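# Shelve the aisle floor cartons in the far-end section

## Task

Pick up every carton lying on the aisle floor and set each one on a shelf of the final shelving section at the far end of the aisle (either side is fine). Each must sit directly on a shelf board, not stacked on another carton, level and fully inside the shelf edge. The robot must not tip over or finish leaning, or the task fails.

## Robot and tools

ROBOT. TidyBot++: a wheeled base 0.54 m long, 0.50 m wide and 0.38 m tall on four driven casters. It carries one seven-joint arm with a two-finger gripper. The shoulder sits 0.12 m ahead of the base centre and 0.68 m above the floor. Arm segments: upper arm 0.42 m, forearm 0.31 m, hand 0.31 m. It starts folded with the hand pointing down. base_camera is fixed on the front of the base (about 0.22 m forward, 0.34 m up, tilted down; images 644x364). wrist_camera rides on the hand and looks the way the hand points (fisheye, 644x476).

FRAMES. Base frame: origin on the floor below the base centre, x forward, y left, z up, in metres. hand_pose and target use it; the hand point is the middle of the closed finger pads, with the hand's z axis running out along the fingers and the fingers opening along its y axis. The odometry frame is the base frame as it was at scene start; base_odometry reports x, y in metres and heading in rad (-3.142 to 3.142, left positive), counted from wheel turns, so slip shows up as travel and drift builds over many moves. base_tilt is in degrees, positive when leaning forward or right.

move. Optional action keys: base, joints, target, speeds, min_time_s; plus cameras and blocking. All motions in one call start together.
- base: an object with any of translate_m (forward positive, -2 to 2 m), strafe_m (left positive, -2 to 2 m), rotate_rad (counter-clockwise from above positive, -6.3 to 6.3 rad). These are offsets from where the base last reported itself, measured along its axes at that moment, not poses.
- joints: absolute targets by name. joint_1_rad, joint_3_rad, joint_5_rad, joint_7_rad turn freely (shortest way round; send steps under half a turn to go further). joint_2_rad within ±2.249, joint_4_rad within ±2.579, joint_6_rad within ±2.099, all radians. joint_1_rad positive turns the arm clockwise from above (opposite to base heading). gripper_pos 0 (open, about 85 mm gap) to 1 (closed); gap is roughly 85 x (1 - gripper_pos) mm.
- target: one list of seven numbers [x, y, z, qw, qx, qy, qz]: an absolute hand pose in the base frame, metres then a unit quaternion. With target, joints may only contain gripper_pos. The controller chooses the joint angles itself, may swing the elbow, curve or overshoot, and may end off the pose, especially for low, forward-pointing poses close to the base.
- speeds: per-action caps. translate_m and strafe_m 0.05 to 0.5 m/s (give one value under only one of them when both are used), rotate_rad 0.1 to 1.57 rad/s, gripper_pos 0.234 to 0.993 per second.
- min_time_s: 0.1 to 8 s, the shortest duration for each arm motion in the call.
- cameras: list of "base_camera", "wrist_camera" or "all"; [] for none. An action-less move returns state plus all images by default.
- blocking: true (default) waits until everything is at rest; false returns within about half a second while motion continues. A later move replaces targets only for the parts it names.

wait: seconds from 0 to 10, optional cameras; ends early once earlier motions settle. stop: brakes all running motions; braked parts report "stopped" and may keep pressing on contacts. zoom_image: camera name and region [x0, y0, x1, y1] in pixels of that camera's latest image, origin top-left, each side at most 504. read_manual: licence texts only. finished_scene: scene = the current scene's number; nothing may follow it in that reply, and the cartons must stay placed afterward.

RESULTS. base_status, joint_status and hand_status read "moving", "done", "off_target" (resting away from target, possibly still pushing), "stopped", "contact_stop" or "time_out" (unrequested stops; the part then holds where it halted), "not_followed" (a check withheld the target, e.g. "joint command not followed" with a cause for self-collision, or "pose unreachable"), "torque_fault", or "limit_stop_at_motor_heat". A base "done" only means the wheels turned enough; a blocked base may say done while short. hand_pose is the measured hand, hand_target where the joint targets would put it; to steady a loaded hand, resend hand_target, not hand_pose. To fix a position error, shift your last target by (wanted minus measured). motor_effort gives percent of each motor's maximum with the peak of the last action in brackets. Motor temperatures list one value per arm joint; MOTOR HOT appears at 60 °C, and at 75 °C the arm goes limp for a while. "ARM HIT" flags a hard collision with the base or the arm itself. on_its_own lists things the robot did without this call's command; "earlier move" shows a non-blocking move's progress. When a call in a reply is refused or an unrequested stop or torque fault first appears, later move, wait and finished_scene calls in that reply are skipped.

PRACTICAL LIMITS. A downward-pointing hand reaches at most about 0.94 m high, and only near the base. Joint friction can leave joints short by their tolerance; resend command plus the residual. The arm sags under a held load; correct using readings, and never command a loaded joint to its current reading. When a carried carton touches a shelf, hand_pose stops descending though commands keep going lower; watch effort and images.

AVOID. Driving or turning while the arm is caught on a shelf above about 0.6 m (can tip the robot); reaching far out from the fold over nearby furniture or swinging a stretched arm sideways; pushing the arm into shelves or the base (torque fault, 10 s arm freeze); squeezing cartons hard or gripping one while it still rests on something; releasing a carton while moving or from a height; fast swings with a load; letting motors overheat by holding loads at full stretch.

Each tool is called after "Emit:" as a command line: name --argument value for each argument, lists and objects as JSON in quotes; but a table of rows of numbers goes row by row, as --pt "numbers of a row", without its own name.

## Session

Emit:
move --joints '{"joint_6_rad": 0.6}' --min_time_s 1.5 --cameras '["all"]'

Emit:
move --base '{"rotate_rad": 0.9}' --cameras '["all"]'

Emit:
move --base '{"rotate_rad": 0.9}' --cameras '["all"]'

Scene clock: 2.20 s.
Motor temperatures (°C): [31 30 23 26 31 36 34]
move: done
base_odometry: x=+0.000 y=+0.000 heading=+0.000
base_tilt: forward=-0.2 right=+0.7
base_status: not commanded
joint_positions: joint_1_rad=-0.026 joint_2_rad=-0.334 joint_3_rad=+3.186 joint_4_rad=-2.514 joint_5_rad=+0.014 joint_6_rad=+0.557 joint_7_rad=+1.546 gripper_pos=+0.000
joint_status: all done
motor_effort: joint_1_rad=+0(0) joint_2_rad=-6(7) joint_3_rad=+0(1) joint_4_rad=+16(17) joint_5_rad=+0(1) joint_6_rad=+8(9) joint_7_rad=+0(1)
hand_pose: x=+0.5502 y=-0.0063 z=+0.8836 quat_wxyz=(-0.007, +0.725, -0.013, +0.689)
hand_target: x=+0.5506 y=-0.0063 z=+0.8969 quat_wxyz=(-0.007, +0.710, -0.013, +0.704)
hand_status: not commanded
pictures: base_camera, wrist_camera
wrist_camera: T_world_to_cam=[[-0.02095, -0.99883, -0.04363, 0.04357], [-0.06183, 0.04485, -0.99708, 0.97083], [0.99787, -0.01819, -0.06269, -0.35496]] pos_world=[0.41514, -0.00648, 0.94764]

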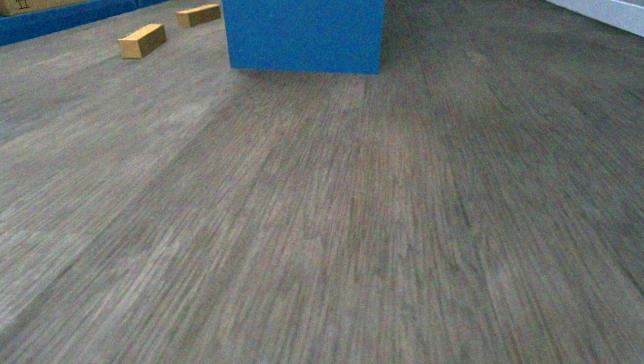

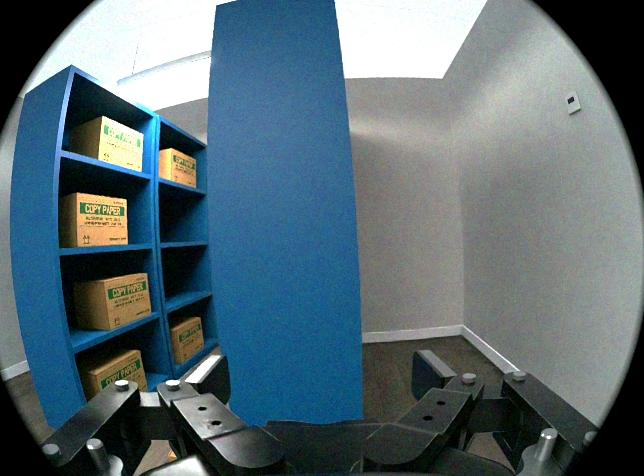

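Scene clock: 4.07 s.
move: done
base_odometry: x=+0.000 y=+0.000 heading=+0.900
base_tilt: forward=-0.2 right=+0.7
base_status: done
joint_positions: joint_1_rad=-0.026 joint_2_rad=-0.334 joint_3_rad=+3.186 joint_4_rad=-2.514 joint_5_rad=+0.014 joint_6_rad=+0.558 joint_7_rad=+1.546 gripper_pos=+0.000
joint_status: not commanded
motor_effort: joint_1_rad=+0(1) joint_2_rad=-6(7) joint_3_rad=+0(1) joint_4_rad=+16(17) joint_5_rad=+1(1) joint_6_rad=+8(8) joint_7_rad=+0(1)
hand_pose: x=+0.5503 y=-0.0060 z=+0.8840 quat_wxyz=(-0.007, +0.725, -0.013, +0.689)
hand_target: x=+0.5506 y=-0.0063 z=+0.8969 quat_wxyz=(-0.007, +0.710, -0.013, +0.704)
hand_status: not commanded
pictures: base_camera, wrist_camera
wrist_camera: T_world_to_cam=[[-0.02039, -0.99884, -0.04369, 0.0436], [-0.06045, 0.04485, -0.99716, 0.97062], [0.99796, -0.01769, -0.06129, -0.3562]] pos_world=[0.41504, -0.00629, 0.94794]

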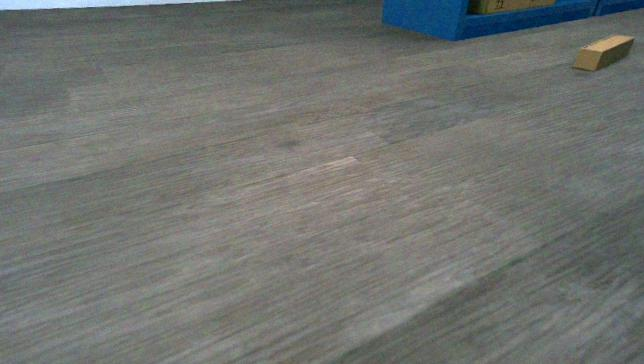

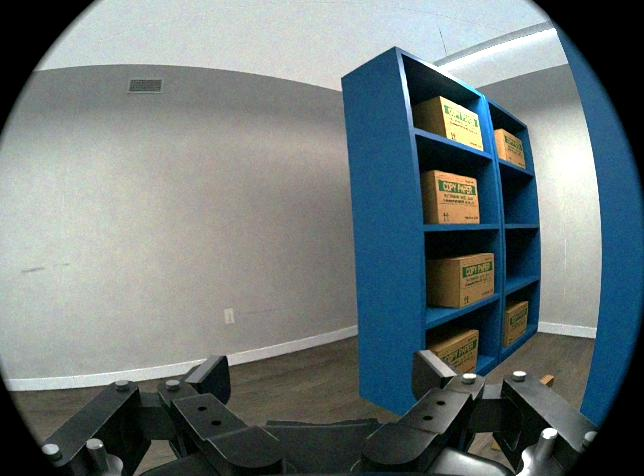

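Scene clock: 5.87 s.
move: done
base_odometry: x=+0.000 y=+0.000 heading=+1.799
base_tilt: forward=-0.2 right=+0.7
base_status: done
joint_positions: joint_1_rad=-0.027 joint_2_rad=-0.334 joint_3_rad=+3.186 joint_4_rad=-2.514 joint_5_rad=+0.014 joint_6_rad=+0.558 joint_7_rad=+1.546 gripper_pos=+0.000
joint_status: not commanded
motor_effort: joint_1_rad=+0(1) joint_2_rad=-6(7) joint_3_rad=+0(1) joint_4_rad=+16(17) joint_5_rad=+0(1) joint_6_rad=+8(8) joint_7_rad=+0(1)
hand_pose: x=+0.5503 y=-0.0058 z=+0.8840 quat_wxyz=(-0.007, +0.725, -0.012, +0.689)
hand_target: x=+0.5506 y=-0.0063 z=+0.8969 quat_wxyz=(-0.007, +0.710, -0.013, +0.704)
hand_status: not commanded
pictures: base_camera, wrist_camera
wrist_camera: T_world_to_cam=[[-0.01999, -0.99885, -0.04362, 0.04346], [-0.06047, 0.04475, -0.99717, 0.97063], [0.99797, -0.01729, -0.06129, -0.3562]] pos_world=[0.41504, -0.00619, 0.94794]

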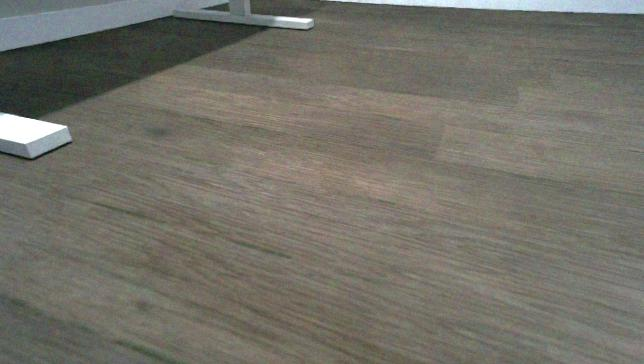

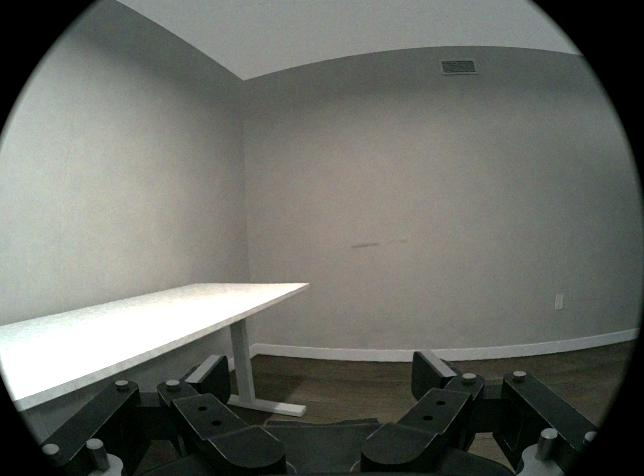

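Emit:
move --base '{"translate_m": 0.5775, "strafe_m": -0.6225, "rotate_rad": -1.835}' --joints '{"joint_1_rad": 0.0, "joint_2_rad": -0.313, "joint_3_rad": 3.11, "joint_4_rad": -2.53, "joint_5_rad": 0.0, "joint_6_rad": -0.45, "joint_7_rad": 1.571}' --min_time_s 2 --cameras '["all"]'

Scene clock: 28.90 s.
move: done
base_odometry: x=+0.475 y=+0.704 heading=-0.036
base_tilt: forward=-0.2 right=+0.7
base_status: done
joint_positions: joint_1_rad=-0.009 joint_2_rad=-0.333 joint_3_rad=+3.127 joint_4_rad=-2.514 joint_5_rad=+0.014 joint_6_rad=-0.403 joint_7_rad=+1.546 gripper_pos=+0.000
joint_status: all done
motor_effort: joint_1_rad=+0(2) joint_2_rad=-4(8) joint_3_rad=+0(4) joint_4_rad=+14(17) joint_5_rad=+1(1) joint_6_rad=+4(9) joint_7_rad=+0(1)
hand_pose: x=+0.4036 y=+0.0059 z=+0.6352 quat_wxyz=(+0.000, +0.961, +0.006, +0.275)
hand_target: x=+0.3822 y=+0.0086 z=+0.6158 quat_wxyz=(+0.001, +0.972, +0.016, +0.235)
hand_status: not commanded
pictures: base_camera, wrist_camera
wrist_camera: T_world_to_cam=[[-0.00971, -0.99995, 0.00369, 0.00727], [-0.85399, 0.00637, -0.52024, 0.73065], [0.52019, -0.0082, -0.85401, 0.47138]] pos_world=[0.37883, 0.00648, 0.78265]

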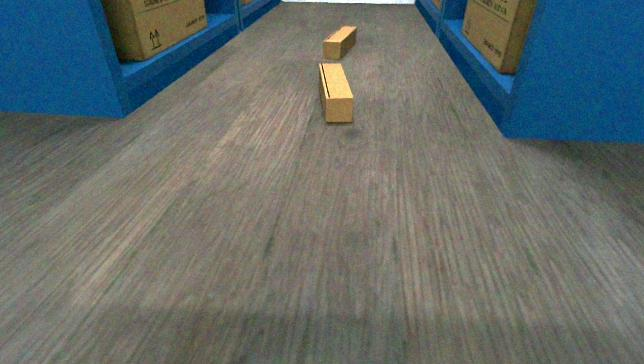

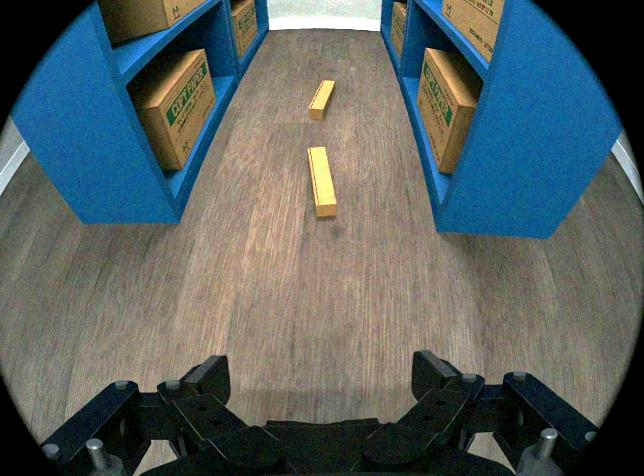

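Emit:
zoom_image --camera "base_camera" --region '[290, 10, 390, 135]'

Scaled by 4.032.

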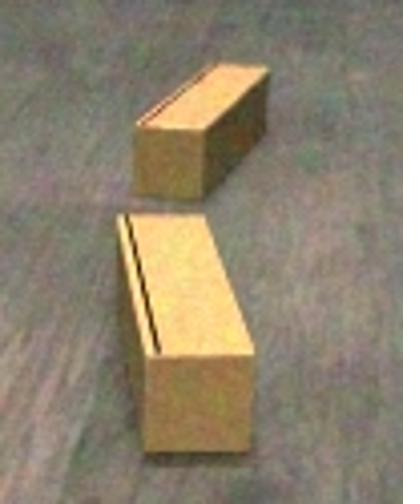

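Emit:
move --base '{"translate_m": 0.36, "strafe_m": -0.06}' --joints '{"joint_1_rad": -0.107, "joint_2_rad": 1.53, "joint_4_rad": -1.652, "joint_6_rad": 0.60}' --min_time_s 2.5 --cameras '["all"]'

Scene clock: 63.93 s.
move: done
base_odometry: x=+0.833 y=+0.631 heading=-0.036
base_tilt: forward=-0.2 right=+0.7
base_status: done
joint_positions: joint_1_rad=-0.095 joint_2_rad=+1.488 joint_3_rad=+3.127 joint_4_rad=-1.674 joint_5_rad=+0.014 joint_6_rad=+0.557 joint_7_rad=+1.546 gripper_pos=+0.000
joint_status: all done
motor_effort: joint_1_rad=+0(1) joint_2_rad=-37(39) joint_3_rad=-1(2) joint_4_rad=+2(16) joint_5_rad=+0(1) joint_6_rad=+4(5) joint_7_rad=+0(1)
hand_pose: x=+0.6871 y=+0.0665 z=+0.1351 quat_wxyz=(-0.025, +0.963, +0.040, +0.264)
hand_target: x=+0.6866 y=+0.0808 z=+0.1218 quat_wxyz=(-0.030, +0.960, +0.048, +0.275)
hand_status: not commanded
pictures: base_camera, wrist_camera
wrist_camera: T_world_to_cam=[[0.0693, -0.99724, -0.02673, 0.02215], [-0.86408, -0.04661, -0.5012, 0.72005], [0.49857, 0.05782, -0.86492, -0.09076]] pos_world=[0.66589, 0.06089, 0.28298]

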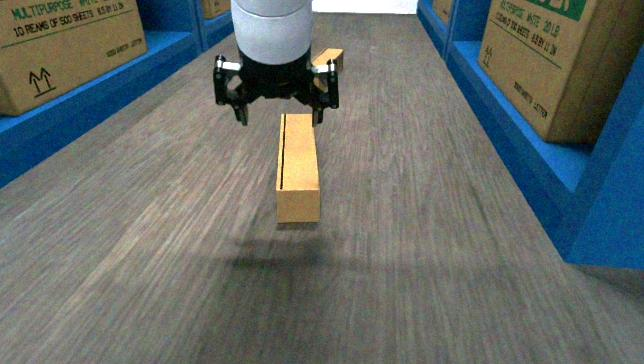

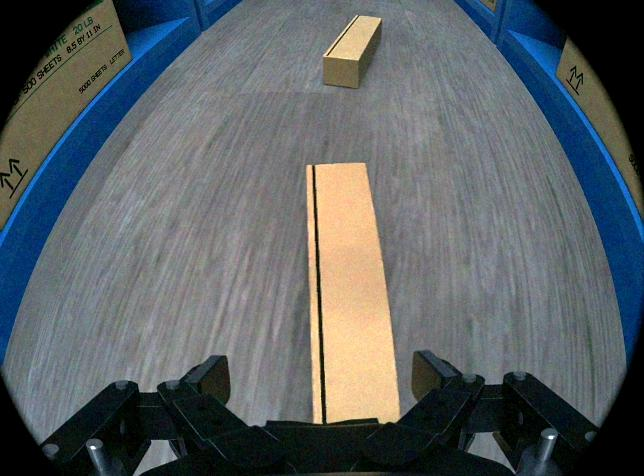

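Emit:
move --base '{"translate_m": 0.02, "strafe_m": -0.018}' --cameras '["wrist_camera"]'

Scene clock: 73.97 s.
move: done
base_odometry: x=+0.853 y=+0.612 heading=-0.035
base_tilt: forward=-0.1 right=+0.7
base_status: done
joint_positions: joint_1_rad=-0.102 joint_2_rad=+1.489 joint_3_rad=+3.125 joint_4_rad=-1.665 joint_5_rad=+0.014 joint_6_rad=+0.562 joint_7_rad=+1.546 gripper_pos=+0.000
joint_status: not commanded
motor_effort: joint_1_rad=+0(3) joint_2_rad=-36(38) joint_3_rad=-1(3) joint_4_rad=+2(3) joint_5_rad=+1(1) joint_6_rad=+4(5) joint_7_rad=+0(1)
hand_pose: x=+0.6931 y=+0.0722 z=+0.1370 quat_wxyz=(-0.027, +0.961, +0.042, +0.271)
hand_target: x=+0.6866 y=+0.0808 z=+0.1218 quat_wxyz=(-0.030, +0.960, +0.048, +0.275)
hand_status: not commanded
wrist_camera: T_world_to_cam=[[0.0762, -0.99666, -0.02934, 0.02296], [-0.85671, -0.05039, -0.51332, 0.72341], [0.51013, 0.06426, -0.85769, -0.10185]] pos_world=[0.66996, 0.06588, 0.28466]

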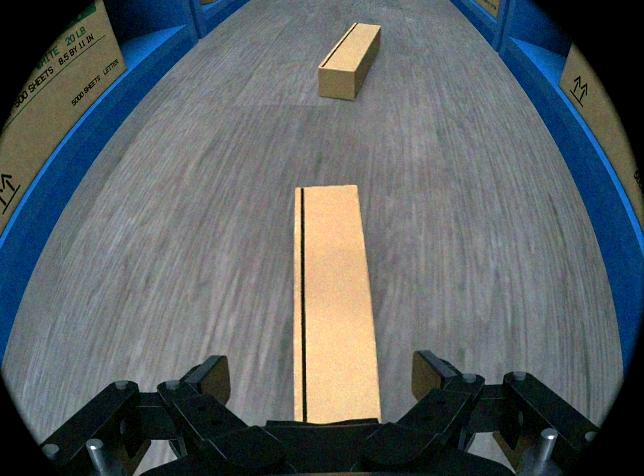

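Emit:
move --base '{"strafe_m": -0.011}'

Emit:
move --joints '{"joint_2_rad": 1.744, "joint_4_rad": -1.475, "joint_6_rad": 0.602}' --min_time_s 2 --cameras '["all"]'

Scene clock: 76.97 s.
move: done
base_odometry: x=+0.853 y=+0.601 heading=-0.035
base_tilt: forward=-0.2 right=+0.7
base_status: done
joint_positions: joint_1_rad=-0.103 joint_2_rad=+1.489 joint_3_rad=+3.124 joint_4_rad=-1.665 joint_5_rad=+0.014 joint_6_rad=+0.563 joint_7_rad=+1.546 gripper_pos=+0.000
joint_status: not commanded
motor_effort: joint_1_rad=+0(2) joint_2_rad=-37(37) joint_3_rad=-1(2) joint_4_rad=+2(3) joint_5_rad=+0(1) joint_6_rad=+4(5) joint_7_rad=+0(0)
hand_pose: x=+0.6931 y=+0.0733 z=+0.1371 quat_wxyz=(-0.028, +0.961, +0.043, +0.271)
hand_target: x=+0.6866 y=+0.0808 z=+0.1218 quat_wxyz=(-0.030, +0.960, +0.048, +0.275)
hand_status: not commanded
pictures: none

Scene clock: 79.30 s.
move: done
base_odometry: x=+0.853 y=+0.601 heading=-0.035
base_tilt: forward=-0.2 right=+0.7
base_status: not commanded
joint_positions: joint_1_rad=-0.103 joint_2_rad=+1.700 joint_3_rad=+3.124 joint_4_rad=-1.496 joint_5_rad=+0.014 joint_6_rad=+0.563 joint_7_rad=+1.546 gripper_pos=+0.000
joint_status: all done
motor_effort: joint_1_rad=+0(0) joint_2_rad=-36(37) joint_3_rad=-1(2) joint_4_rad=+2(3) joint_5_rad=+0(1) joint_6_rad=+4(5) joint_7_rad=+0(1)
hand_pose: x=+0.6668 y=+0.0701 z=+0.0424 quat_wxyz=(-0.026, +0.967, +0.041, +0.251)
hand_target: x=+0.6601 y=+0.0770 z=+0.0271 quat_wxyz=(-0.028, +0.965, +0.045, +0.258)
hand_status: not commanded
pictures: base_camera, wrist_camera
wrist_camera: T_world_to_cam=[[0.07328, -0.99689, -0.02883, 0.02198], [-0.87741, -0.0507, -0.47706, 0.66439], [0.47412, 0.06025, -0.8784, -0.14432]] pos_world=[0.64975, 0.06429, 0.19082]

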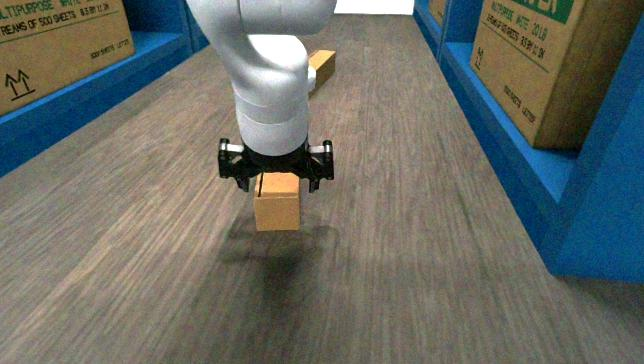

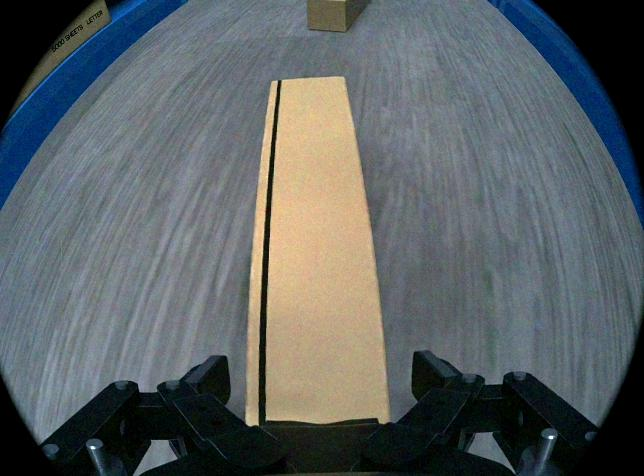

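Emit:
move --joints '{"gripper_pos": 0.345}' --speeds '{"gripper_pos": 0.234}' --cameras '["wrist_camera"]'

Emit:
move --joints '{"joint_2_rad": 1.55, "joint_4_rad": -1.632, "joint_6_rad": 0.57}' --min_time_s 1.2 --cameras '["wrist_camera"]'

Scene clock: 86.40 s.
move: done
base_odometry: x=+0.853 y=+0.601 heading=-0.035
base_tilt: forward=-0.2 right=+0.7
base_status: not commanded
joint_positions: joint_1_rad=-0.103 joint_2_rad=+1.700 joint_3_rad=+3.124 joint_4_rad=-1.496 joint_5_rad=+0.014 joint_6_rad=+0.564 joint_7_rad=+1.546 gripper_pos=+0.341
joint_status: all done
motor_effort: joint_1_rad=+0(1) joint_2_rad=-35(37) joint_3_rad=-1(2) joint_4_rad=+2(2) joint_5_rad=+0(1) joint_6_rad=+4(4) joint_7_rad=+0(0)
hand_pose: x=+0.6673 y=+0.0701 z=+0.0427 quat_wxyz=(-0.026, +0.967, +0.041, +0.252)
hand_target: x=+0.6601 y=+0.0770 z=+0.0271 quat_wxyz=(-0.028, +0.965, +0.045, +0.258)
hand_status: not commanded
wrist_camera: T_world_to_cam=[[0.07329, -0.99689, -0.02883, 0.02195], [-0.87653, -0.0506, -0.47868, 0.66453], [0.47573, 0.06035, -0.87752, -0.14542]] pos_world=[0.65005, 0.06429, 0.19112]

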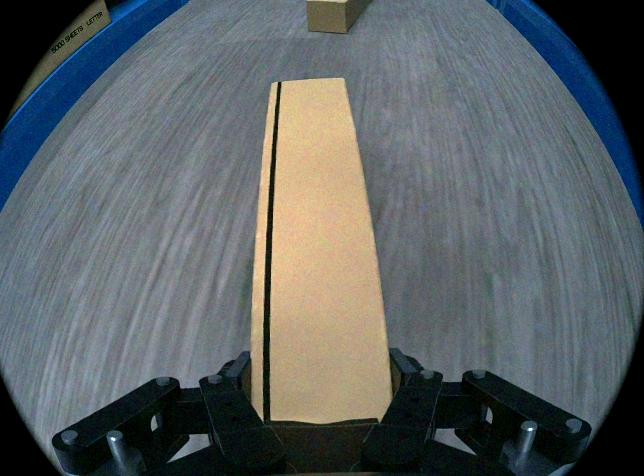

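Scene clock: 87.97 s.
move: done
base_odometry: x=+0.853 y=+0.601 heading=-0.035
base_tilt: forward=-0.2 right=+0.7
base_status: not commanded
joint_positions: joint_1_rad=-0.103 joint_2_rad=+1.605 joint_3_rad=+3.124 joint_4_rad=-1.617 joint_5_rad=+0.014 joint_6_rad=+0.565 joint_7_rad=+1.546 gripper_pos=+0.341
joint_status: all done
motor_effort: joint_1_rad=+0(0) joint_2_rad=-36(37) joint_3_rad=-2(2) joint_4_rad=+2(2) joint_5_rad=+1(1) joint_6_rad=+4(5) joint_7_rad=+0(0)
hand_pose: x=+0.6553 y=+0.0693 z=+0.0793 quat_wxyz=(-0.026, +0.970, +0.042, +0.239)
hand_target: x=+0.6789 y=+0.0801 z=+0.1085 quat_wxyz=(-0.029, +0.964, +0.048, +0.261)
hand_status: not commanded
wrist_camera: T_world_to_cam=[[0.07466, -0.99681, -0.02825, 0.02211], [-0.88825, -0.0536, -0.45623, 0.67755], [0.45326, 0.05916, -0.88941, -0.09184]] pos_world=[0.64181, 0.06379, 0.22806]

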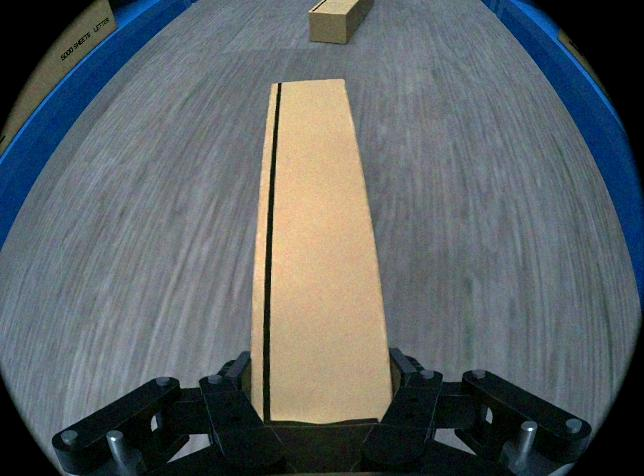

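Emit:
move --joints '{"joint_2_rad": -0.313, "joint_4_rad": -2.53, "joint_6_rad": -0.45}' --min_time_s 2.5

Emit:
move --joints '{"joint_1_rad": -1.571}' --min_time_s 2.2 --cameras '["wrist_camera"]'

Emit:
move --joints '{"joint_2_rad": 1.68, "joint_4_rad": -1.54, "joint_6_rad": 0.61}' --min_time_s 3 --cameras '["wrist_camera"]'

Scene clock: 95.50 s.
move: done
base_odometry: x=+0.853 y=+0.601 heading=-0.035
base_tilt: forward=-0.2 right=+0.7
base_status: not commanded
joint_positions: joint_1_rad=-0.103 joint_2_rad=-0.284 joint_3_rad=+3.124 joint_4_rad=-2.508 joint_5_rad=+0.014 joint_6_rad=-0.402 joint_7_rad=+1.546 gripper_pos=+0.341
joint_status: all done
motor_effort: joint_1_rad=+0(0) joint_2_rad=-5(39) joint_3_rad=+1(2) joint_4_rad=+14(15) joint_5_rad=+0(1) joint_6_rad=+5(5) joint_7_rad=+0(1)
hand_pose: x=+0.4020 y=+0.0333 z=+0.6238 quat_wxyz=(-0.012, +0.966, +0.052, +0.255)
hand_target: x=+0.3798 y=+0.0367 z=+0.6158 quat_wxyz=(-0.011, +0.970, +0.068, +0.235)
hand_status: not commanded
pictures: none

Scene clock: 98.20 s.
move: done
base_odometry: x=+0.853 y=+0.601 heading=-0.035
base_tilt: forward=-0.2 right=+0.7
base_status: not commanded
joint_positions: joint_1_rad=-1.559 joint_2_rad=-0.284 joint_3_rad=+3.124 joint_4_rad=-2.508 joint_5_rad=+0.014 joint_6_rad=-0.405 joint_7_rad=+1.546 gripper_pos=+0.341
joint_status: all done
motor_effort: joint_1_rad=+0(2) joint_2_rad=-6(6) joint_3_rad=+0(1) joint_4_rad=+14(14) joint_5_rad=+1(1) joint_6_rad=+5(5) joint_7_rad=+0(1)
hand_pose: x=+0.1182 y=+0.2842 z=+0.6233 quat_wxyz=(-0.177, +0.686, +0.682, +0.181)
hand_target: x=+0.1103 y=+0.2632 z=+0.6158 quat_wxyz=(-0.165, +0.676, +0.698, +0.167)
hand_status: not commanded
wrist_camera: T_world_to_cam=[[0.99961, -0.02748, 0.00527, -0.1139], [-0.02155, -0.87626, -0.48136, 0.6072], [0.01784, 0.48106, -0.87651, 0.5463]] pos_world=[0.11719, 0.26613, 0.77172]

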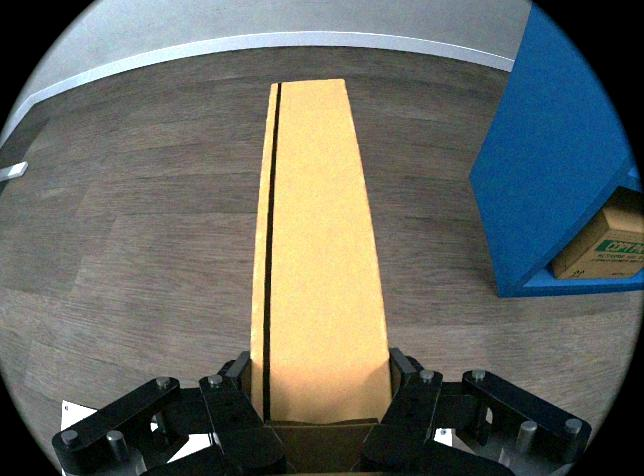

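Scene clock: 101.73 s.
move: done
base_odometry: x=+0.853 y=+0.601 heading=-0.035
base_tilt: forward=-0.2 right=+0.6
base_status: not commanded
joint_positions: joint_1_rad=-1.559 joint_2_rad=+1.641 joint_3_rad=+3.124 joint_4_rad=-1.563 joint_5_rad=+0.014 joint_6_rad=+0.564 joint_7_rad=+1.546 gripper_pos=+0.341
joint_status: all done
motor_effort: joint_1_rad=+0(0) joint_2_rad=-37(40) joint_3_rad=-1(2) joint_4_rad=+2(15) joint_5_rad=+1(1) joint_6_rad=+5(5) joint_7_rad=+0(1)
hand_pose: x=+0.1114 y=+0.5500 z=+0.0661 quat_wxyz=(-0.184, +0.694, +0.675, +0.167)
hand_target: x=+0.0997 y=+0.5515 z=+0.0549 quat_wxyz=(-0.196, +0.686, +0.678, +0.175)
hand_status: not commanded
wrist_camera: T_world_to_cam=[[0.99879, -0.03977, -0.02876, -0.08772], [-0.04863, -0.88086, -0.47088, 0.57657], [-0.0066, 0.47171, -0.88173, -0.06163]] pos_world=[0.11525, 0.53345, 0.21463]

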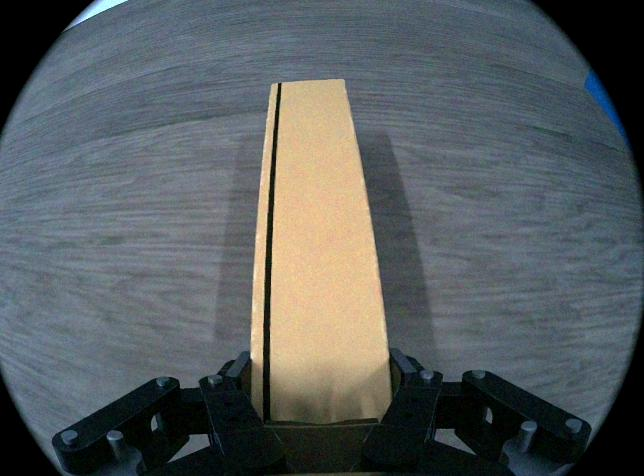

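Emit:
move --joints '{"joint_2_rad": 1.741, "joint_4_rad": -1.478}' --min_time_s 1.3

Emit:
move --joints '{"joint_2_rad": 1.748, "joint_4_rad": -1.472}' --min_time_s 0.7

Emit:
move --joints '{"joint_2_rad": 1.755, "joint_4_rad": -1.466}' --min_time_s 0.7

Scene clock: 106.13 s.
move: done
base_odometry: x=+0.853 y=+0.601 heading=-0.035
base_tilt: forward=-0.2 right=+0.6
base_status: not commanded
joint_positions: joint_1_rad=-1.559 joint_2_rad=+1.696 joint_3_rad=+3.124 joint_4_rad=-1.501 joint_5_rad=+0.014 joint_6_rad=+0.566 joint_7_rad=+1.546 gripper_pos=+0.341
joint_status: all done
motor_effort: joint_1_rad=+0(0) joint_2_rad=-37(38) joint_3_rad=-1(2) joint_4_rad=+2(3) joint_5_rad=+0(1) joint_6_rad=+4(5) joint_7_rad=+0(1)
hand_pose: x=+0.1117 y=+0.5520 z=+0.0439 quat_wxyz=(-0.187, +0.694, +0.674, +0.170)
hand_target: x=+0.1002 y=+0.5486 z=+0.0296 quat_wxyz=(-0.196, +0.687, +0.678, +0.176)
hand_status: not commanded
pictures: none

Scene clock: 107.13 s.
move: done
base_odometry: x=+0.853 y=+0.601 heading=-0.035
base_tilt: forward=-0.2 right=+0.7
base_status: not commanded
joint_positions: joint_1_rad=-1.560 joint_2_rad=+1.700 joint_3_rad=+3.124 joint_4_rad=-1.496 joint_5_rad=+0.014 joint_6_rad=+0.567 joint_7_rad=+1.546 gripper_pos=+0.341
joint_status: all done
motor_effort: joint_1_rad=+0(0) joint_2_rad=-36(37) joint_3_rad=-1(2) joint_4_rad=+2(3) joint_5_rad=+0(1) joint_6_rad=+4(5) joint_7_rad=+0(0)
hand_pose: x=+0.1117 y=+0.5528 z=+0.0426 quat_wxyz=(-0.188, +0.694, +0.674, +0.171)
hand_target: x=+0.1002 y=+0.5475 z=+0.0266 quat_wxyz=(-0.196, +0.687, +0.678, +0.176)
hand_status: not commanded
pictures: none

Scene clock: 108.13 s.
move: done
base_odometry: x=+0.853 y=+0.601 heading=-0.035
base_tilt: forward=-0.2 right=+0.7
base_status: not commanded
joint_positions: joint_1_rad=-1.560 joint_2_rad=+1.702 joint_3_rad=+3.124 joint_4_rad=-1.491 joint_5_rad=+0.014 joint_6_rad=+0.568 joint_7_rad=+1.546 gripper_pos=+0.341
joint_status: all done
motor_effort: joint_1_rad=+0(0) joint_2_rad=-36(37) joint_3_rad=-1(1) joint_4_rad=+2(3) joint_5_rad=+1(1) joint_6_rad=+4(4) joint_7_rad=+0(1)
hand_pose: x=+0.1117 y=+0.5548 z=+0.0425 quat_wxyz=(-0.189, +0.693, +0.674, +0.172)
hand_target: x=+0.1002 y=+0.5464 z=+0.0236 quat_wxyz=(-0.195, +0.687, +0.678, +0.175)
hand_status: not commanded
pictures: none

Emit:
move --joints '{"joint_2_rad": 1.745, "joint_4_rad": -1.47}' --min_time_s 0.4

Emit:
move --joints '{"gripper_pos": 0.0}' --speeds '{"gripper_pos": 0.3}'

Emit:
move --joints '{"joint_2_rad": -0.313, "joint_4_rad": -2.53, "joint_6_rad": -0.45}' --min_time_s 2.5 --cameras '["wrist_camera"]'

Emit:
move --base '{"translate_m": 0.494, "strafe_m": 0.201, "rotate_rad": -0.065}' --joints '{"joint_1_rad": 0.181}' --cameras '["all"]'

Scene clock: 137.87 s.
move: done
base_odometry: x=+0.853 y=+0.601 heading=-0.035
base_tilt: forward=-0.2 right=+0.6
base_status: not commanded
joint_positions: joint_1_rad=-1.560 joint_2_rad=+1.702 joint_3_rad=+3.124 joint_4_rad=-1.491 joint_5_rad=+0.014 joint_6_rad=+0.568 joint_7_rad=+1.546 gripper_pos=+0.341
joint_status: all done
motor_effort: joint_1_rad=+0(1) joint_2_rad=-35(36) joint_3_rad=-2(2) joint_4_rad=+2(3) joint_5_rad=+1(1) joint_6_rad=+4(4) joint_7_rad=+0(0)
hand_pose: x=+0.1117 y=+0.5548 z=+0.0425 quat_wxyz=(-0.189, +0.693, +0.674, +0.172)
hand_target: x=+0.1002 y=+0.5506 z=+0.0285 quat_wxyz=(-0.198, +0.686, +0.677, +0.177)
hand_status: not commanded
pictures: none

Scene clock: 139.60 s.
move: done
base_odometry: x=+0.853 y=+0.601 heading=-0.035
base_tilt: forward=-0.2 right=+0.7
base_status: not commanded
joint_positions: joint_1_rad=-1.560 joint_2_rad=+1.702 joint_3_rad=+3.124 joint_4_rad=-1.491 joint_5_rad=+0.014 joint_6_rad=+0.569 joint_7_rad=+1.546 gripper_pos=+0.000
joint_status: all done
motor_effort: joint_1_rad=+0(0) joint_2_rad=-36(37) joint_3_rad=-1(2) joint_4_rad=+2(2) joint_5_rad=+1(1) joint_6_rad=+4(4) joint_7_rad=+0(1)
hand_pose: x=+0.1117 y=+0.5550 z=+0.0426 quat_wxyz=(-0.189, +0.693, +0.674, +0.172)
hand_target: x=+0.1002 y=+0.5506 z=+0.0285 quat_wxyz=(-0.198, +0.686, +0.677, +0.177)
hand_status: not commanded
pictures: none

Scene clock: 142.77 s.
move: done
base_odometry: x=+0.853 y=+0.601 heading=-0.035
base_tilt: forward=-0.2 right=+0.7
base_status: not commanded
joint_positions: joint_1_rad=-1.560 joint_2_rad=-0.286 joint_3_rad=+3.124 joint_4_rad=-2.505 joint_5_rad=+0.014 joint_6_rad=-0.400 joint_7_rad=+1.546 gripper_pos=+0.000
joint_status: all done
motor_effort: joint_1_rad=+0(0) joint_2_rad=-5(40) joint_3_rad=+0(2) joint_4_rad=+13(14) joint_5_rad=+0(1) joint_6_rad=+4(5) joint_7_rad=+0(1)
hand_pose: x=+0.1181 y=+0.2868 z=+0.6258 quat_wxyz=(-0.181, +0.685, +0.681, +0.185)
hand_target: x=+0.1103 y=+0.2632 z=+0.6158 quat_wxyz=(-0.165, +0.676, +0.698, +0.167)
hand_status: not commanded
wrist_camera: T_world_to_cam=[[0.99962, -0.02717, 0.00497, -0.11363], [-0.02125, -0.87151, -0.48992, 0.61465], [0.01764, 0.48963, -0.87175, 0.54179]] pos_world=[0.11709, 0.26731, 0.774]

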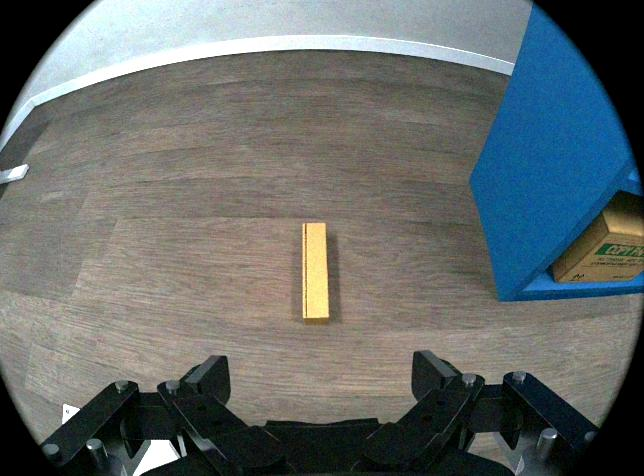

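Scene clock: 145.70 s.
move: done
base_odometry: x=+1.353 y=+0.785 heading=-0.100
base_tilt: forward=-0.2 right=+0.7
base_status: done
joint_positions: joint_1_rad=+0.169 joint_2_rad=-0.291 joint_3_rad=+3.122 joint_4_rad=-2.507 joint_5_rad=+0.014 joint_6_rad=-0.406 joint_7_rad=+1.546 gripper_pos=+0.000
joint_status: all done
motor_effort: joint_1_rad=+0(2) joint_2_rad=-4(7) joint_3_rad=+1(1) joint_4_rad=+14(14) joint_5_rad=+0(1) joint_6_rad=+4(4) joint_7_rad=+0(1)
hand_pose: x=+0.4004 y=-0.0434 z=+0.6254 quat_wxyz=(+0.023, +0.963, -0.078, +0.256)
hand_target: x=+0.3794 y=-0.0389 z=+0.6158 quat_wxyz=(+0.022, +0.969, -0.072, +0.234)
hand_status: not commanded
pictures: base_camera, wrist_camera
wrist_camera: T_world_to_cam=[[-0.18207, -0.98327, 0.00584, 0.02638], [-0.85931, 0.15623, -0.48701, 0.71091], [0.47795, -0.09369, -0.87338, 0.48952]] pos_world=[0.38174, -0.03926, 0.77361]

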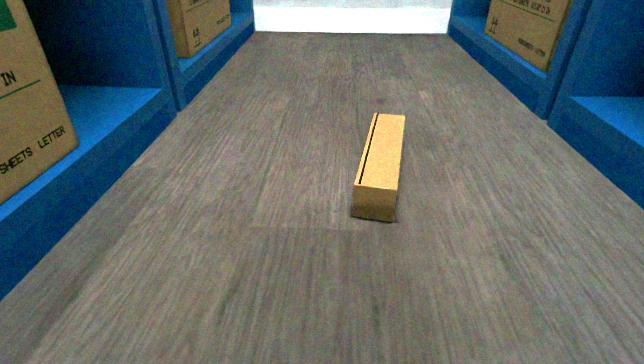

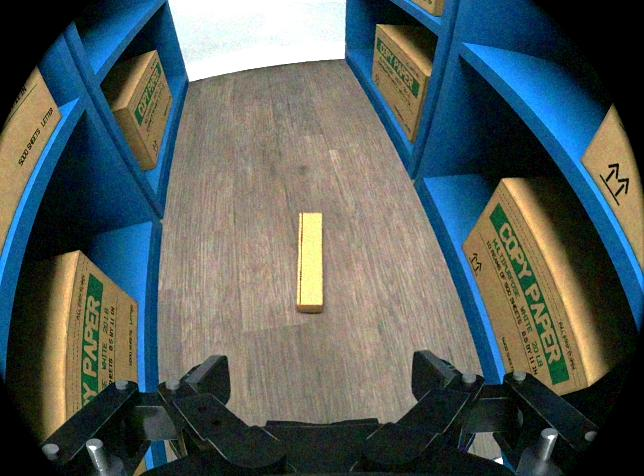

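Emit:
move --base '{"translate_m": 0.03, "strafe_m": -0.01}' --joints '{"joint_2_rad": 1.53, "joint_4_rad": -1.652, "joint_6_rad": 0.60}' --min_time_s 2.5 --cameras '["all"]'

Scene clock: 157.23 s.
move: done
base_odometry: x=+1.382 y=+0.772 heading=-0.100
base_tilt: forward=-0.2 right=+0.8
base_status: done
joint_positions: joint_1_rad=+0.170 joint_2_rad=+1.488 joint_3_rad=+3.122 joint_4_rad=-1.674 joint_5_rad=+0.014 joint_6_rad=+0.557 joint_7_rad=+1.546 gripper_pos=+0.000
joint_status: all done
motor_effort: joint_1_rad=+0(1) joint_2_rad=-37(39) joint_3_rad=-1(2) joint_4_rad=+2(15) joint_5_rad=+1(1) joint_6_rad=+4(5) joint_7_rad=+0(1)
hand_pose: x=+0.6851 y=-0.0813 z=+0.1350 quat_wxyz=(+0.007, +0.960, -0.088, +0.265)
hand_target: x=+0.6861 y=-0.0837 z=+0.1218 quat_wxyz=(+0.010, +0.957, -0.090, +0.276)
hand_status: not commanded
pictures: base_camera, wrist_camera
wrist_camera: T_world_to_cam=[[-0.19335, -0.98061, -0.03193, 0.05691], [-0.84603, 0.18311, -0.5007, 0.71763], [0.49683, -0.0698, -0.86503, -0.09046]] pos_world=[0.66309, -0.08192, 0.28288]

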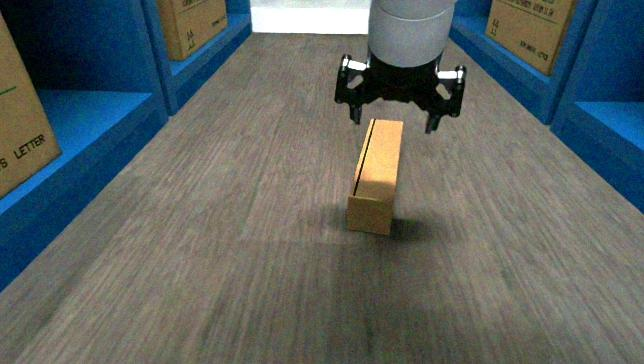

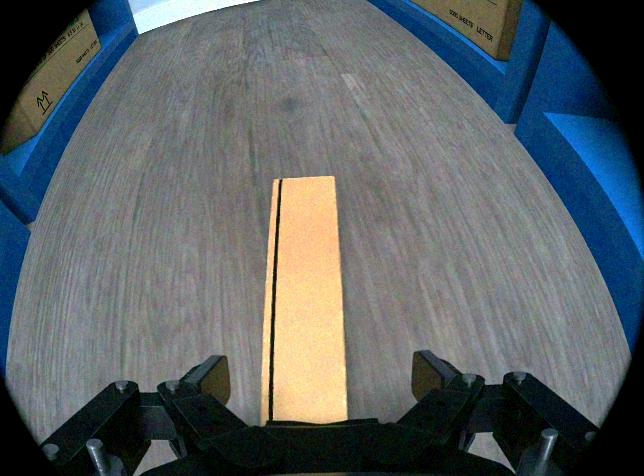

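Emit:
move --base '{"translate_m": 0.01, "strafe_m": 0.004}' --joints '{"joint_1_rad": 0.139}' --min_time_s 0.5 --cameras '["wrist_camera"]'

Scene clock: 162.77 s.
move: done
base_odometry: x=+1.393 y=+0.775 heading=-0.101
base_tilt: forward=-0.2 right=+0.7
base_status: done
joint_positions: joint_1_rad=+0.140 joint_2_rad=+1.489 joint_3_rad=+3.122 joint_4_rad=-1.667 joint_5_rad=+0.014 joint_6_rad=+0.561 joint_7_rad=+1.546 gripper_pos=+0.000
joint_status: all done
motor_effort: joint_1_rad=+0(2) joint_2_rad=-37(38) joint_3_rad=-1(2) joint_4_rad=+3(3) joint_5_rad=+1(1) joint_6_rad=+4(5) joint_7_rad=+0(1)
hand_pose: x=+0.6922 y=-0.0652 z=+0.1365 quat_wxyz=(+0.004, +0.960, -0.074, +0.270)
hand_target: x=+0.6892 y=-0.0598 z=+0.1218 quat_wxyz=(+0.004, +0.958, -0.070, +0.277)
hand_status: not commanded
wrist_camera: T_world_to_cam=[[-0.1644, -0.98586, -0.0325, 0.05374], [-0.84562, 0.15782, -0.50992, 0.72081], [0.50784, -0.05634, -0.85961, -0.09904]] pos_world=[0.66866, -0.06636, 0.28416]

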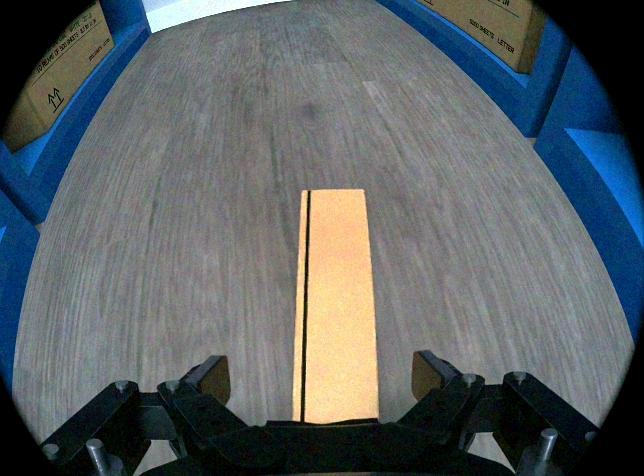

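Emit:
move --base '{"strafe_m": -0.012}'

Emit:
move --joints '{"joint_2_rad": 1.744, "joint_4_rad": -1.475, "joint_6_rad": 0.602}' --min_time_s 2 --cameras '["wrist_camera"]'

Scene clock: 167.37 s.
move: done
base_odometry: x=+1.392 y=+0.763 heading=-0.100
base_tilt: forward=-0.2 right=+0.7
base_status: done
joint_positions: joint_1_rad=+0.142 joint_2_rad=+1.489 joint_3_rad=+3.121 joint_4_rad=-1.667 joint_5_rad=+0.014 joint_6_rad=+0.561 joint_7_rad=+1.546 gripper_pos=+0.000
joint_status: not commanded
motor_effort: joint_1_rad=+0(2) joint_2_rad=-37(38) joint_3_rad=-1(2) joint_4_rad=+2(3) joint_5_rad=+0(1) joint_6_rad=+4(5) joint_7_rad=+0(0)
hand_pose: x=+0.6921 y=-0.0661 z=+0.1366 quat_wxyz=(+0.004, +0.960, -0.075, +0.270)
hand_target: x=+0.6892 y=-0.0598 z=+0.1218 quat_wxyz=(+0.004, +0.958, -0.070, +0.277)
hand_status: not commanded
pictures: none

Scene clock: 169.70 s.
move: done
base_odometry: x=+1.392 y=+0.763 heading=-0.100
base_tilt: forward=-0.2 right=+0.7
base_status: not commanded
joint_positions: joint_1_rad=+0.142 joint_2_rad=+1.700 joint_3_rad=+3.121 joint_4_rad=-1.496 joint_5_rad=+0.014 joint_6_rad=+0.562 joint_7_rad=+1.546 gripper_pos=+0.000
joint_status: all done
motor_effort: joint_1_rad=+0(1) joint_2_rad=-36(37) joint_3_rad=-1(2) joint_4_rad=+1(3) joint_5_rad=+1(1) joint_6_rad=+4(5) joint_7_rad=+0(1)
hand_pose: x=+0.6674 y=-0.0631 z=+0.0423 quat_wxyz=(+0.003, +0.965, -0.077, +0.252)
hand_target: x=+0.6625 y=-0.0571 z=+0.0271 quat_wxyz=(+0.004, +0.963, -0.074, +0.260)
hand_status: not commanded
wrist_camera: T_world_to_cam=[[-0.17094, -0.98477, -0.03165, 0.0531], [-0.86377, 0.16523, -0.47603, 0.66258], [0.47401, -0.05404, -0.87886, -0.14378]] pos_world=[0.64955, -0.06496, 0.19072]

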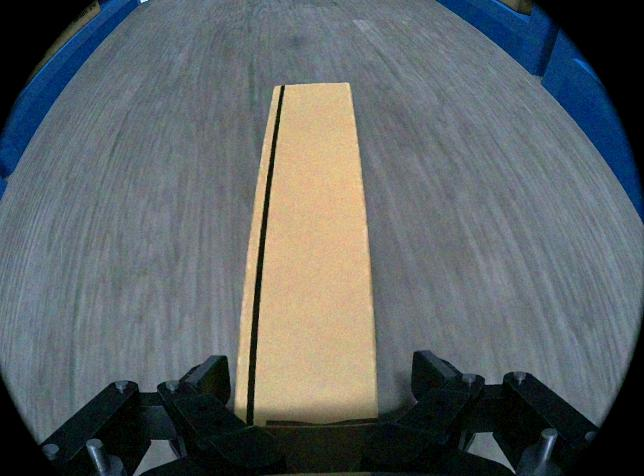

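Emit:
move --base '{"strafe_m": 0.005}'

Emit:
move --joints '{"gripper_pos": 0.345}' --speeds '{"gripper_pos": 0.234}' --cameras '["wrist_camera"]'

Emit:
move --joints '{"joint_2_rad": 1.55, "joint_4_rad": -1.632, "joint_6_rad": 0.57}' --min_time_s 1.2 --cameras '["wrist_camera"]'

Scene clock: 175.00 s.
move: done
base_odometry: x=+1.392 y=+0.768 heading=-0.101
base_tilt: forward=-0.2 right=+0.7
base_status: done
joint_positions: joint_1_rad=+0.140 joint_2_rad=+1.700 joint_3_rad=+3.121 joint_4_rad=-1.495 joint_5_rad=+0.014 joint_6_rad=+0.562 joint_7_rad=+1.546 gripper_pos=+0.000
joint_status: not commanded
motor_effort: joint_1_rad=+0(3) joint_2_rad=-36(37) joint_3_rad=-1(2) joint_4_rad=+2(2) joint_5_rad=+0(1) joint_6_rad=+4(4) joint_7_rad=+0(1)
hand_pose: x=+0.6678 y=-0.0617 z=+0.0423 quat_wxyz=(+0.003, +0.965, -0.076, +0.252)
hand_target: x=+0.6625 y=-0.0571 z=+0.0271 quat_wxyz=(+0.004, +0.963, -0.074, +0.260)
hand_status: not commanded
pictures: none

Scene clock: 177.40 s.
move: done
base_odometry: x=+1.392 y=+0.768 heading=-0.101
base_tilt: forward=-0.2 right=+0.7
base_status: not commanded
joint_positions: joint_1_rad=+0.140 joint_2_rad=+1.700 joint_3_rad=+3.121 joint_4_rad=-1.495 joint_5_rad=+0.014 joint_6_rad=+0.564 joint_7_rad=+1.546 gripper_pos=+0.341
joint_status: all done
motor_effort: joint_1_rad=+0(1) joint_2_rad=-34(37) joint_3_rad=-1(2) joint_4_rad=+2(2) joint_5_rad=+1(1) joint_6_rad=+4(4) joint_7_rad=+0(1)
hand_pose: x=+0.6684 y=-0.0618 z=+0.0427 quat_wxyz=(+0.003, +0.964, -0.076, +0.253)
hand_target: x=+0.6625 y=-0.0571 z=+0.0271 quat_wxyz=(+0.004, +0.963, -0.074, +0.260)
hand_status: not commanded
wrist_camera: T_world_to_cam=[[-0.16878, -0.98513, -0.03216, 0.05306], [-0.86269, 0.16343, -0.47861, 0.66276], [0.47674, -0.05304, -0.87744, -0.14564]] pos_world=[0.65014, -0.06377, 0.19112]

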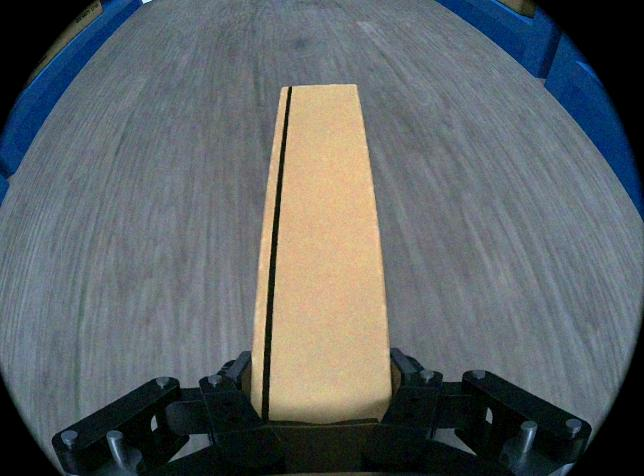

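Scene clock: 178.97 s.
move: done
base_odometry: x=+1.392 y=+0.768 heading=-0.101
base_tilt: forward=-0.2 right=+0.7
base_status: not commanded
joint_positions: joint_1_rad=+0.140 joint_2_rad=+1.603 joint_3_rad=+3.121 joint_4_rad=-1.617 joint_5_rad=+0.014 joint_6_rad=+0.565 joint_7_rad=+1.546 gripper_pos=+0.341
joint_status: all done
motor_effort: joint_1_rad=+0(0) joint_2_rad=-37(37) joint_3_rad=-1(2) joint_4_rad=+1(3) joint_5_rad=+0(1) joint_6_rad=+4(5) joint_7_rad=+0(0)
hand_pose: x=+0.6575 y=-0.0598 z=+0.0801 quat_wxyz=(+0.002, +0.967, -0.076, +0.241)
hand_target: x=+0.6815 y=-0.0587 z=+0.1085 quat_wxyz=(+0.003, +0.962, -0.071, +0.262)
hand_status: not commanded
wrist_camera: T_world_to_cam=[[-0.1671, -0.98543, -0.0317, 0.05329], [-0.87414, 0.16294, -0.45753, 0.67674], [0.45603, -0.04874, -0.88863, -0.0928]] pos_world=[0.64279, -0.06228, 0.22885]

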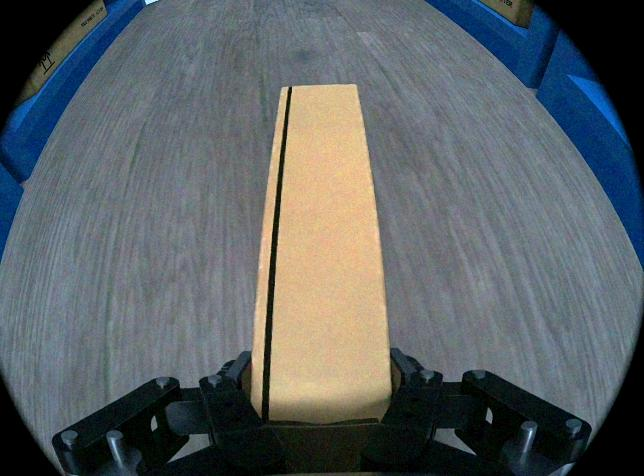

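Emit:
move --joints '{"joint_2_rad": -0.313, "joint_4_rad": -2.53, "joint_6_rad": -0.45}' --min_time_s 2.5 --cameras '["all"]'

Emit:
zoom_image --camera "base_camera" --region '[0, 0, 322, 240]'

Emit:
zoom_image --camera "base_camera" --region '[322, 0, 644, 240]'

Scene clock: 186.43 s.
move: done
base_odometry: x=+1.392 y=+0.768 heading=-0.101
base_tilt: forward=-0.2 right=+0.7
base_status: not commanded
joint_positions: joint_1_rad=+0.140 joint_2_rad=-0.285 joint_3_rad=+3.121 joint_4_rad=-2.507 joint_5_rad=+0.014 joint_6_rad=-0.402 joint_7_rad=+1.546 gripper_pos=+0.341
joint_status: all done
motor_effort: joint_1_rad=+0(0) joint_2_rad=-5(40) joint_3_rad=+0(2) joint_4_rad=+14(15) joint_5_rad=+0(1) joint_6_rad=+4(5) joint_7_rad=+0(1)
hand_pose: x=+0.4024 y=-0.0349 z=+0.6244 quat_wxyz=(+0.019, +0.965, -0.063, +0.255)
hand_target: x=+0.3808 y=-0.0279 z=+0.6158 quat_wxyz=(+0.018, +0.971, -0.052, +0.234)
hand_status: not commanded
pictures: base_camera, wrist_camera
wrist_camera: T_world_to_cam=[[-0.1521, -0.98835, 0.00606, 0.02266], [-0.86436, 0.13004, -0.48577, 0.71121], [0.47932, -0.07912, -0.87406, 0.48893]] pos_world=[0.38383, -0.0314, 0.77271]

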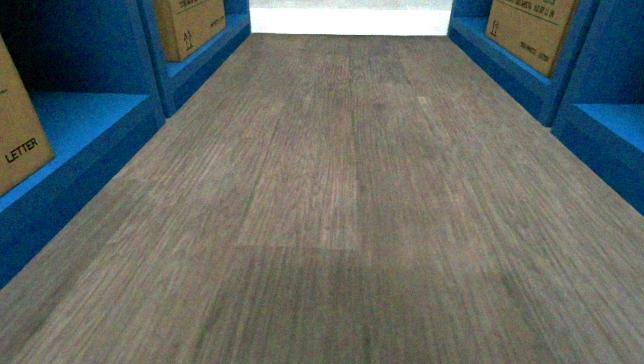

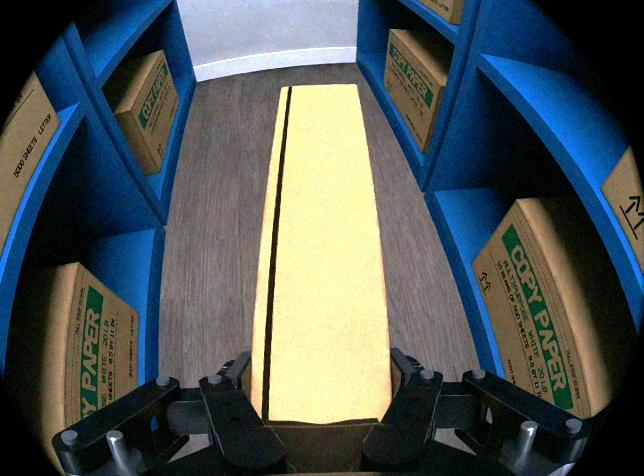

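Scaled by 1.565.

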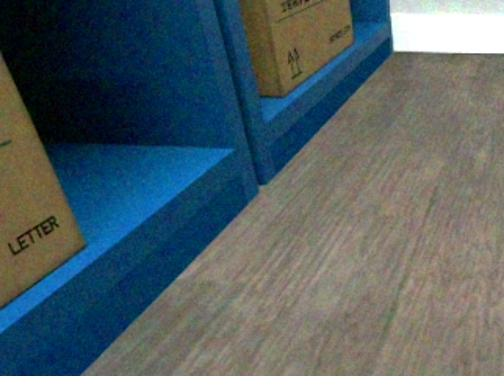

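Scaled by 1.565.

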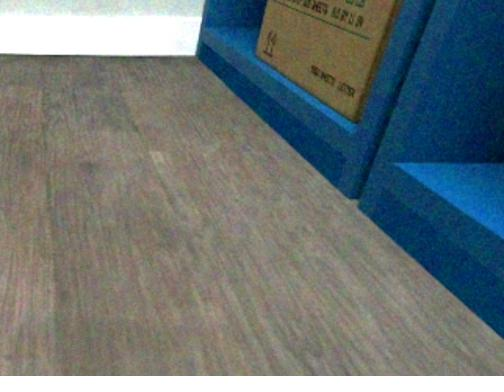

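Emit:
move --base '{"translate_m": 1.15, "strafe_m": -0.15, "rotate_rad": -0.008}' --cameras '["all"]'

Scene clock: 208.40 s.
move: done
base_odometry: x=+2.522 y=+0.503 heading=-0.109
base_tilt: forward=-0.2 right=+0.7
base_status: done
joint_positions: joint_1_rad=+0.140 joint_2_rad=-0.291 joint_3_rad=+3.121 joint_4_rad=-2.511 joint_5_rad=+0.014 joint_6_rad=-0.408 joint_7_rad=+1.546 gripper_pos=+0.341
joint_status: not commanded
motor_effort: joint_1_rad=+0(1) joint_2_rad=-5(7) joint_3_rad=+0(1) joint_4_rad=+14(15) joint_5_rad=+0(1) joint_6_rad=+4(5) joint_7_rad=+0(1)
hand_pose: x=+0.3994 y=-0.0346 z=+0.6237 quat_wxyz=(+0.019, +0.965, -0.063, +0.253)
hand_target: x=+0.3808 y=-0.0279 z=+0.6158 quat_wxyz=(+0.018, +0.971, -0.052, +0.234)
hand_status: not commanded
pictures: base_camera, wrist_camera
wrist_camera: T_world_to_cam=[[-0.1521, -0.98835, 0.00633, 0.02239], [-0.86632, 0.13023, -0.48221, 0.70682], [0.47576, -0.07882, -0.87603, 0.49247]] pos_world=[0.38144, -0.0311, 0.77211]

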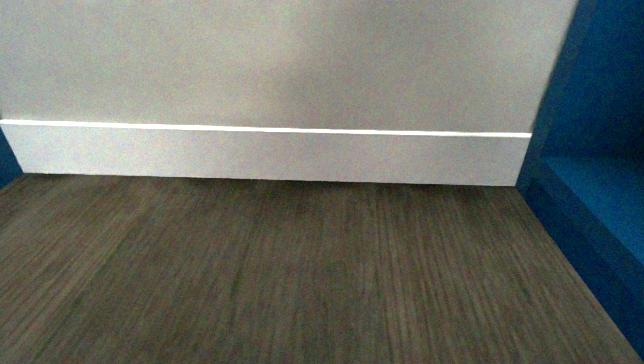

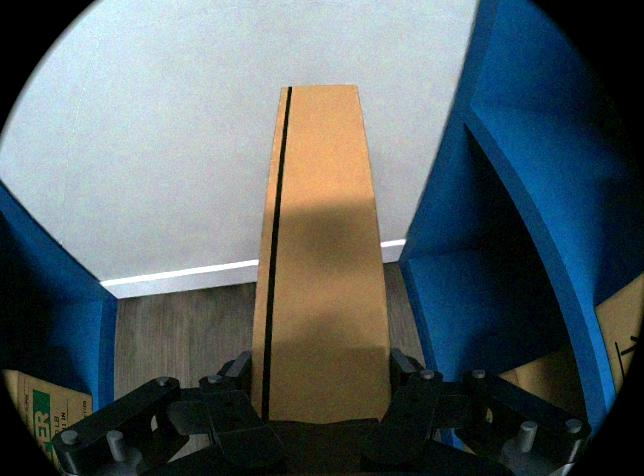

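Emit:
zoom_image --camera "base_camera" --region '[480, 150, 644, 364]'

Scaled by 2.355.

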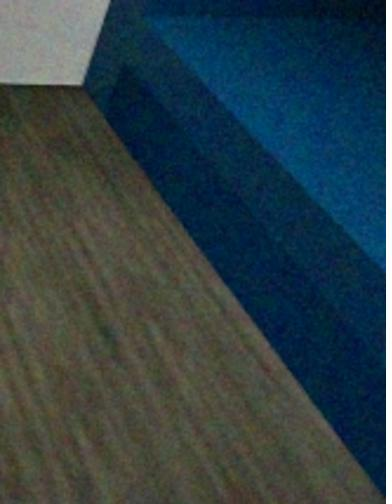

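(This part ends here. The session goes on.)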